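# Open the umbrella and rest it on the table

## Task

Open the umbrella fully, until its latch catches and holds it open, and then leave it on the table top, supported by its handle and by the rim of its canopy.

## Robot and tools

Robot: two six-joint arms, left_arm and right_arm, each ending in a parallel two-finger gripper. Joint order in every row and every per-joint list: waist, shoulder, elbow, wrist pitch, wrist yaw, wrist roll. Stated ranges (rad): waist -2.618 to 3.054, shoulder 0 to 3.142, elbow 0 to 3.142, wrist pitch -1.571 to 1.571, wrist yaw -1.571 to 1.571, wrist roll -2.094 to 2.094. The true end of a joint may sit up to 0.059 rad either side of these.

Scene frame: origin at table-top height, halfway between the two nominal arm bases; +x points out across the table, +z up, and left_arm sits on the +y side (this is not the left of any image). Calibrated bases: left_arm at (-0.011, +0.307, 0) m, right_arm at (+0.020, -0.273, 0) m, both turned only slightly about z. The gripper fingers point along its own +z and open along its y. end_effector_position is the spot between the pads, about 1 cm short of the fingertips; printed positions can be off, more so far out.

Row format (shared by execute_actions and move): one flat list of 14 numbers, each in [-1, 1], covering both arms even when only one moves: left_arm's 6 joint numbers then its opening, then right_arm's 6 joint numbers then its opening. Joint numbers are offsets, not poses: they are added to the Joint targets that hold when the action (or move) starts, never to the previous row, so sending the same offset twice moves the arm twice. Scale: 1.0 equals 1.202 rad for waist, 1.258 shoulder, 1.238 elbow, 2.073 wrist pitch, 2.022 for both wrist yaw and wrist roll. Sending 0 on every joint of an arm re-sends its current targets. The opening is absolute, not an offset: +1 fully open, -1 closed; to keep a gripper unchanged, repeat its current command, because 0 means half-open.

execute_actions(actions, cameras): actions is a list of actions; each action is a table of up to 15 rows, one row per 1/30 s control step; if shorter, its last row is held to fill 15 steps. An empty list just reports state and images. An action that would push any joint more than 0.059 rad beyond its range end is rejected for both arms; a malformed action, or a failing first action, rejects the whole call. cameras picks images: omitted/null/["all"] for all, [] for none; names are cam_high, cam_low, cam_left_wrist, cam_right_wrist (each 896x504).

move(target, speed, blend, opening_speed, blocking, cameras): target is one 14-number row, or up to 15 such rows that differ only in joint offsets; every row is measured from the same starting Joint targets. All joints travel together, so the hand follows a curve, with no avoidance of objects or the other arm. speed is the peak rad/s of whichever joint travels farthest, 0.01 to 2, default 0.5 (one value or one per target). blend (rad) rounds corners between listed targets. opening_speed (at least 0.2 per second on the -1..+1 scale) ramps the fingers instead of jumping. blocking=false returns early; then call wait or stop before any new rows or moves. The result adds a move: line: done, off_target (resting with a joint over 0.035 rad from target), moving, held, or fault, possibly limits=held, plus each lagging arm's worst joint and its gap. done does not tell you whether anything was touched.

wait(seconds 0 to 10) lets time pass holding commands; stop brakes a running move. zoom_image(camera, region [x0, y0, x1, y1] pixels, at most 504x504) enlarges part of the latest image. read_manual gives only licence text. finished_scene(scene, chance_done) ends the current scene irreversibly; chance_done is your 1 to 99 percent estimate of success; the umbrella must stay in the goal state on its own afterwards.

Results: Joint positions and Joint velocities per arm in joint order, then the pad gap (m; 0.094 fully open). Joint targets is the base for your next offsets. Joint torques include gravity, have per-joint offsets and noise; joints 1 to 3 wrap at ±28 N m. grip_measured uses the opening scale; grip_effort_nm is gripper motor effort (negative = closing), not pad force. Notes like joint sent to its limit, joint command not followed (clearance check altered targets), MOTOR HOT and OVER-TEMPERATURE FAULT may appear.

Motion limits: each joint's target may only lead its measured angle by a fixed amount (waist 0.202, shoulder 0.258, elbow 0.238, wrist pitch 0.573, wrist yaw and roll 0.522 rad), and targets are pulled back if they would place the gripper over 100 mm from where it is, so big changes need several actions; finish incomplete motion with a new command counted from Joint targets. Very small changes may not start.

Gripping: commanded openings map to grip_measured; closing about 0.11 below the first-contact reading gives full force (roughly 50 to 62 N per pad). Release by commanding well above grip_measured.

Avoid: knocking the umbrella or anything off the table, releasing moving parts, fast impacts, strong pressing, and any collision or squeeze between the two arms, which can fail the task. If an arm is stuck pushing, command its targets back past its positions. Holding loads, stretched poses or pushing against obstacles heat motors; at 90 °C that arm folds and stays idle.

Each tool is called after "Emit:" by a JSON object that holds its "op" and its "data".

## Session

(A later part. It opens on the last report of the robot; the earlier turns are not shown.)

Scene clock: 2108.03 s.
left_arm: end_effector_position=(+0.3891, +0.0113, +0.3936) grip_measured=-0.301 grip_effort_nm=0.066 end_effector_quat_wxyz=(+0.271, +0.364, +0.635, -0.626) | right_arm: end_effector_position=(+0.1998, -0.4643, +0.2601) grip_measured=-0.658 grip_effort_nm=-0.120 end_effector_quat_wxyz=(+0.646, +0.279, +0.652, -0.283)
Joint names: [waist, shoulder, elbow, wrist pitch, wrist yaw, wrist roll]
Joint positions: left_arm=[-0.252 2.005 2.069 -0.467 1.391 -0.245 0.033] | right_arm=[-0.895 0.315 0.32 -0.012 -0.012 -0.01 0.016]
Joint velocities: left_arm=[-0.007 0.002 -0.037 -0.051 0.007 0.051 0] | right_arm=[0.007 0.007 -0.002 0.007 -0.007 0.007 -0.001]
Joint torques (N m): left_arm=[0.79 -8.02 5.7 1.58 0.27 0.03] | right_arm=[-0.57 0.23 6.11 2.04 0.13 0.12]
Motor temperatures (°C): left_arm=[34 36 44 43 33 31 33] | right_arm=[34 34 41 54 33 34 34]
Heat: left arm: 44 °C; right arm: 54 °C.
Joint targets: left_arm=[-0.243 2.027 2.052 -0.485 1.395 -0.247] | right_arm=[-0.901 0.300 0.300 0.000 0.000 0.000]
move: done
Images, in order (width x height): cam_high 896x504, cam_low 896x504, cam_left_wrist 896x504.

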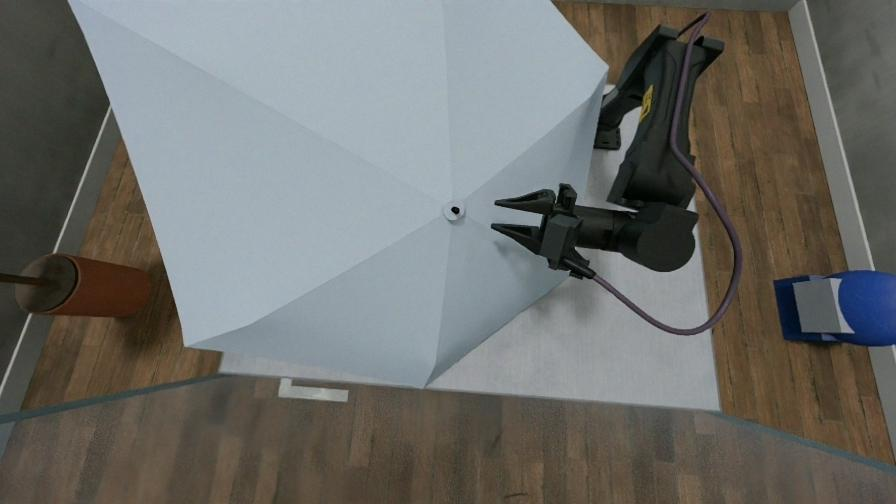

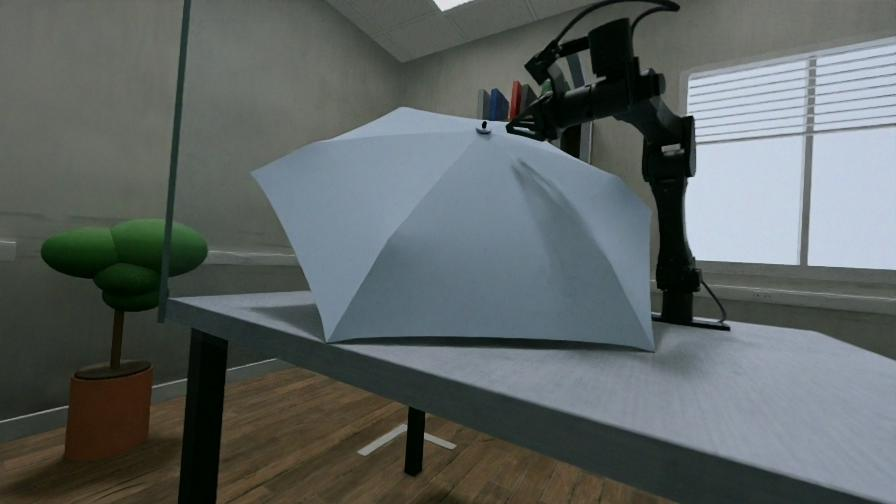

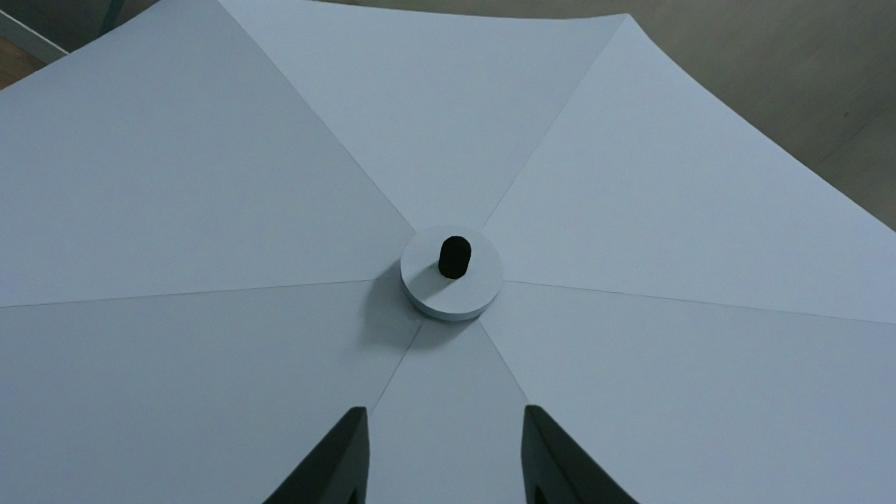

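Emit:
{"op": "execute_actions", "data": {"actions": []}}

Scene clock: 2121.50 s.
left_arm: end_effector_position=(+0.3891, +0.0113, +0.3936) grip_measured=-0.301 grip_effort_nm=0.051 end_effector_quat_wxyz=(+0.271, +0.363, +0.635, -0.626) | right_arm: end_effector_position=(+0.1998, -0.4643, +0.2601) grip_measured=-0.658 grip_effort_nm=-0.125 end_effector_quat_wxyz=(+0.646, +0.279, +0.652, -0.283)
Joint names: [waist, shoulder, elbow, wrist pitch, wrist yaw, wrist roll]
Joint positions: left_arm=[-0.252 2.005 2.069 -0.467 1.391 -0.246 0.033] | right_arm=[-0.895 0.315 0.32 -0.012 -0.012 -0.01 0.016]
Joint velocities: left_arm=[-0.017 -0.012 -0.002 0.007 -0.007 -0.037 0] | right_arm=[0.007 -0.007 -0.007 0.022 -0.007 -0.051 0.001]
Joint torques (N m): left_arm=[0.8 -8.01 5.72 1.58 0.27 0.03] | right_arm=[-0.51 0.23 6.09 2.06 0.13 0.11]
Motor temperatures (°C): left_arm=[34 36 42 42 33 31 33] | right_arm=[34 34 41 54 33 34 34]
Heat: left arm: 42 °C; right arm: 54 °C.
Joint targets: left_arm=[-0.243 2.027 2.052 -0.485 1.395 -0.247] | right_arm=[-0.901 0.300 0.300 0.000 0.000 0.000]
Tool commands: left_gripper/opening=-0.3 right_gripper/opening=-0.66

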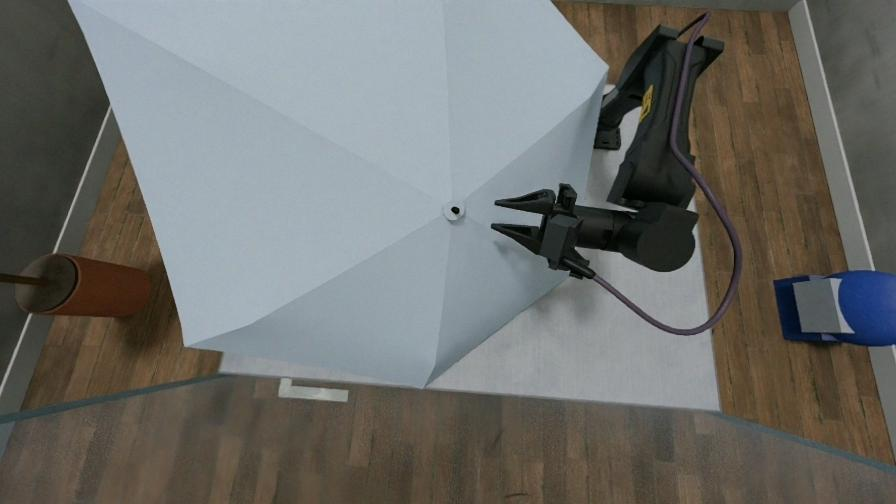

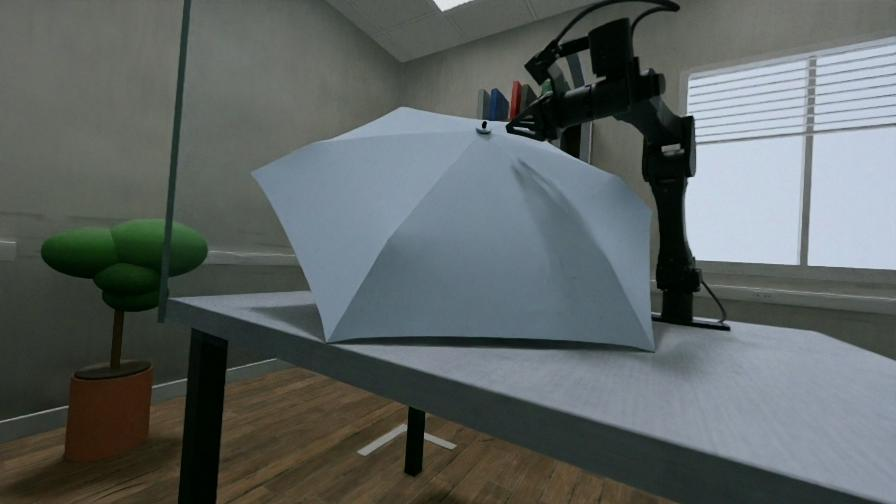

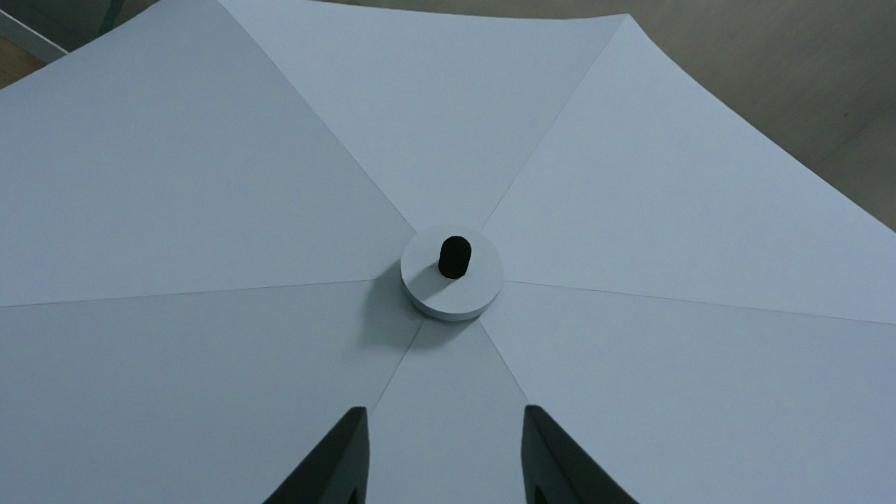

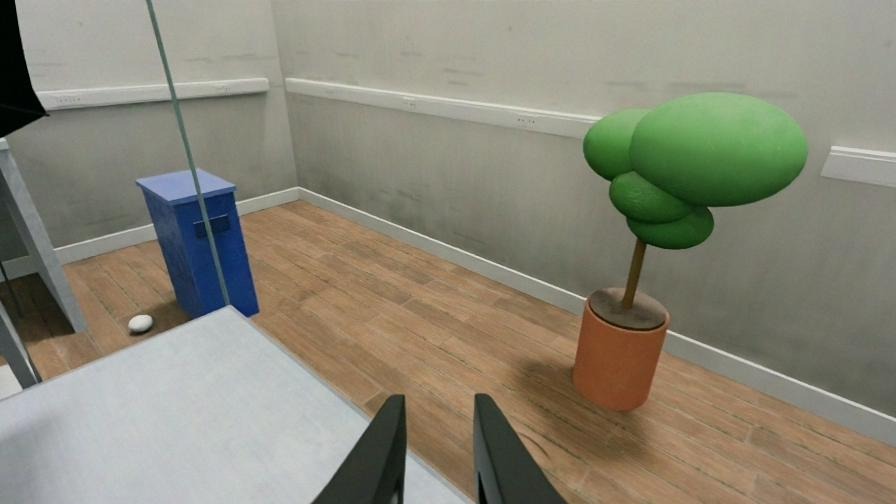

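Emit:
{"op": "zoom_image", "data": {"camera": "cam_high", "region": [360, 340, 500, 420]}}

Emit:
{"op": "zoom_image", "data": {"camera": "cam_low", "region": [260, 300, 400, 380]}}

Scaled by 3.600 from the camera's 896x504 image, which has a finer 1280x720 frame.

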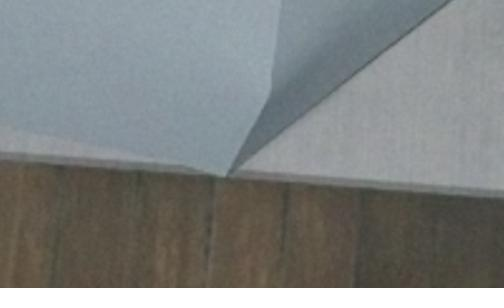

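Scaled by 3.600 from the camera's 896x504 image, which has a finer 1280x720 frame.

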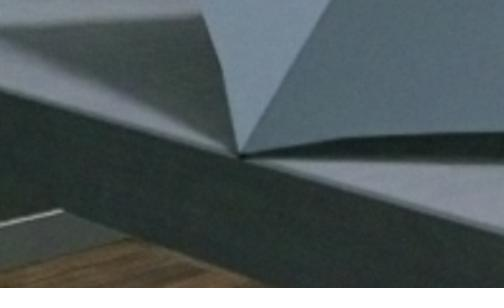

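Emit:
{"op": "move", "data": {"target": [0.25,0,0,0,0,0,-0.3,0,0,0,0,0,0,-0.66], "speed": 0.3, "cameras": ["cam_high","cam_low"]}}

Emit:
{"op": "zoom_image", "data": {"camera": "cam_high", "region": [400, 370, 450, 400]}}

Emit:
{"op": "wait", "data": {"seconds": 10, "cameras": ["cam_high","cam_low"]}}

Emit:
{"op": "zoom_image", "data": {"camera": "cam_high", "region": [400, 370, 450, 400]}}

Scene clock: 2139.10 s.
left_arm: end_effector_position=(+0.4606, +0.1490, +0.3936) grip_measured=-0.301 grip_effort_nm=0.061 end_effector_quat_wxyz=(+0.365, +0.260, +0.684, -0.576) | right_arm: end_effector_position=(+0.1998, -0.4643, +0.2601) grip_measured=-0.658 grip_effort_nm=-0.129 end_effector_quat_wxyz=(+0.646, +0.279, +0.652, -0.283)
Joint names: [waist, shoulder, elbow, wrist pitch, wrist yaw, wrist roll]
Joint positions: left_arm=[0.062 2.005 2.069 -0.467 1.39 -0.246 0.033] | right_arm=[-0.895 0.315 0.32 -0.012 -0.012 -0.01 0.016]
Joint velocities: left_arm=[0.002 0.007 -0.022 -0.007 -0.095 -0.007 0] | right_arm=[0.002 -0.007 -0.012 0.037 -0.022 -0.022 -0.001]
Joint torques (N m): left_arm=[-0.31 -7.99 5.71 1.58 0.27 0.04] | right_arm=[-0.53 0.27 6.05 2.05 0.13 0.11]
Motor temperatures (°C): left_arm=[34 36 41 42 33 31 33] | right_arm=[34 34 41 53 33 34 34]
Heat: left arm: 42 °C; right arm: 53 °C.
Joint targets: left_arm=[0.058 2.027 2.052 -0.485 1.395 -0.247] | right_arm=[-0.901 0.300 0.300 0.000 0.000 0.000]
move: done
Images, in order (width x height): cam_high 896x504, cam_low 896x504.

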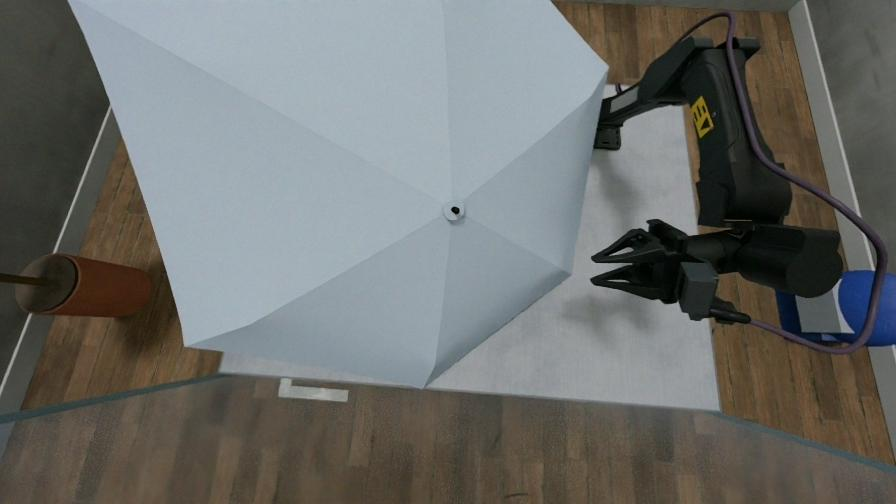

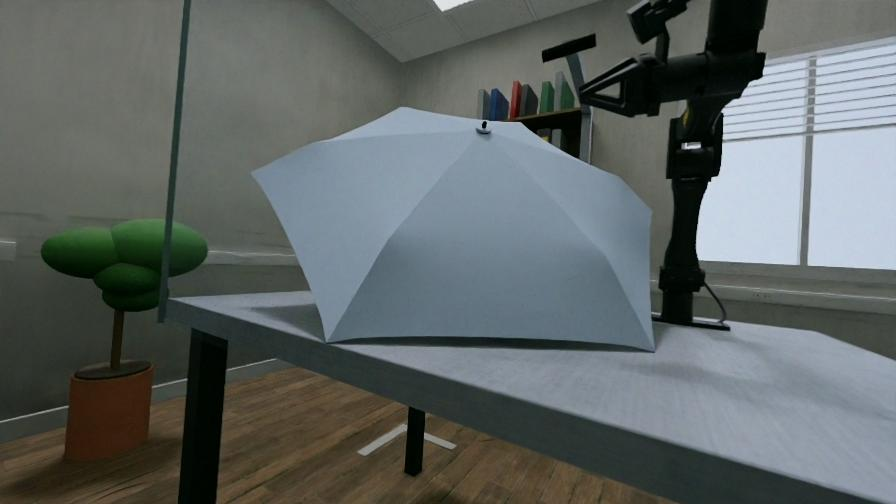

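Scaled by 10.080 from the camera's 896x504 image, which has a finer 1280x720 frame.

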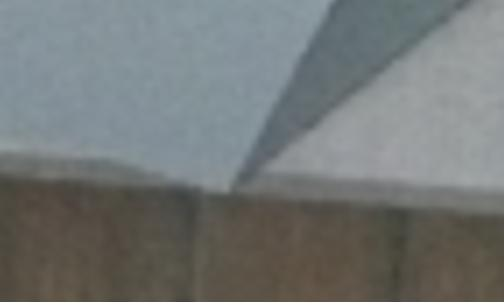

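Scene clock: 2149.10 s.
left_arm: end_effector_position=(+0.4606, +0.1490, +0.3936) grip_measured=-0.301 grip_effort_nm=0.056 end_effector_quat_wxyz=(+0.365, +0.260, +0.684, -0.576) | right_arm: end_effector_position=(+0.1997, -0.4643, +0.2601) grip_measured=-0.658 grip_effort_nm=-0.120 end_effector_quat_wxyz=(+0.646, +0.279, +0.652, -0.283)
Joint names: [waist, shoulder, elbow, wrist pitch, wrist yaw, wrist roll]
Joint positions: left_arm=[0.062 2.005 2.069 -0.467 1.39 -0.246 0.033] | right_arm=[-0.895 0.315 0.32 -0.012 -0.011 -0.01 0.016]
Joint velocities: left_arm=[-0.002 0.002 -0.002 0.051 -0.037 0.007 -0.001] | right_arm=[-0.002 0.002 -0.007 0.051 -0.037 -0.095 -0.001]
Joint torques (N m): left_arm=[-0.29 -8.01 5.71 1.58 0.28 0.04] | right_arm=[-0.53 0.24 6.06 2.04 0.13 0.1]
Motor temperatures (°C): left_arm=[34 36 41 42 33 31 33] | right_arm=[34 34 41 53 33 34 34]
Heat: left arm: 42 °C; right arm: 53 °C.
Joint targets: left_arm=[0.058 2.027 2.052 -0.485 1.395 -0.247] | right_arm=[-0.901 0.300 0.300 0.000 0.000 0.000]
Tool commands: left_gripper/opening=-0.3 right_gripper/opening=-0.66
wait: 10.00 s; at rest by 0.17 s
Images, in order (width x height): cam_high 896x504, cam_low 896x504.

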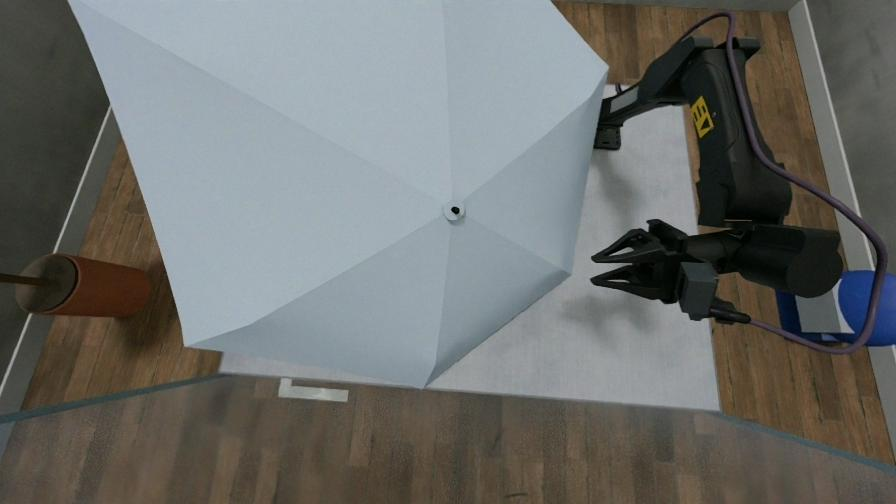

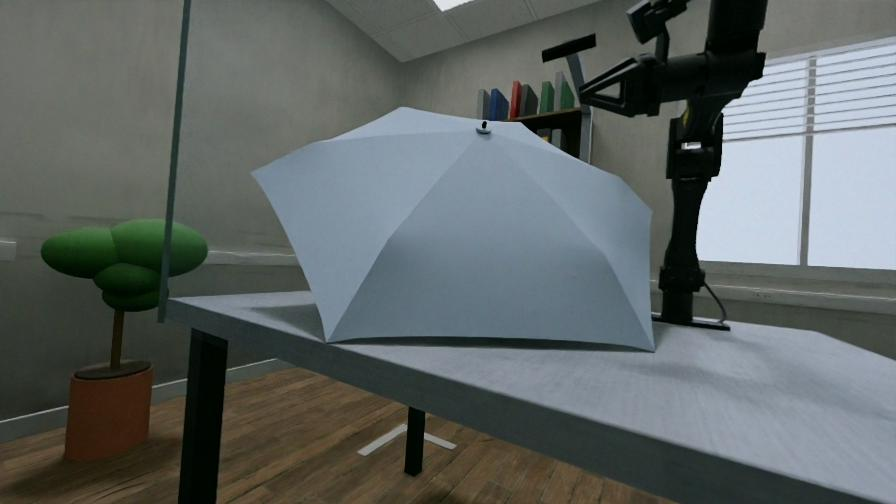

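Scaled by 10.080 from the camera's 896x504 image, which has a finer 1280x720 frame.

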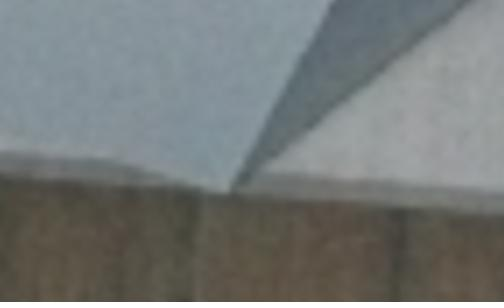

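Emit:
{"op": "finished_scene", "data": {"scene": 1, "chance_done": 83}}

The scene is finished: the task was done.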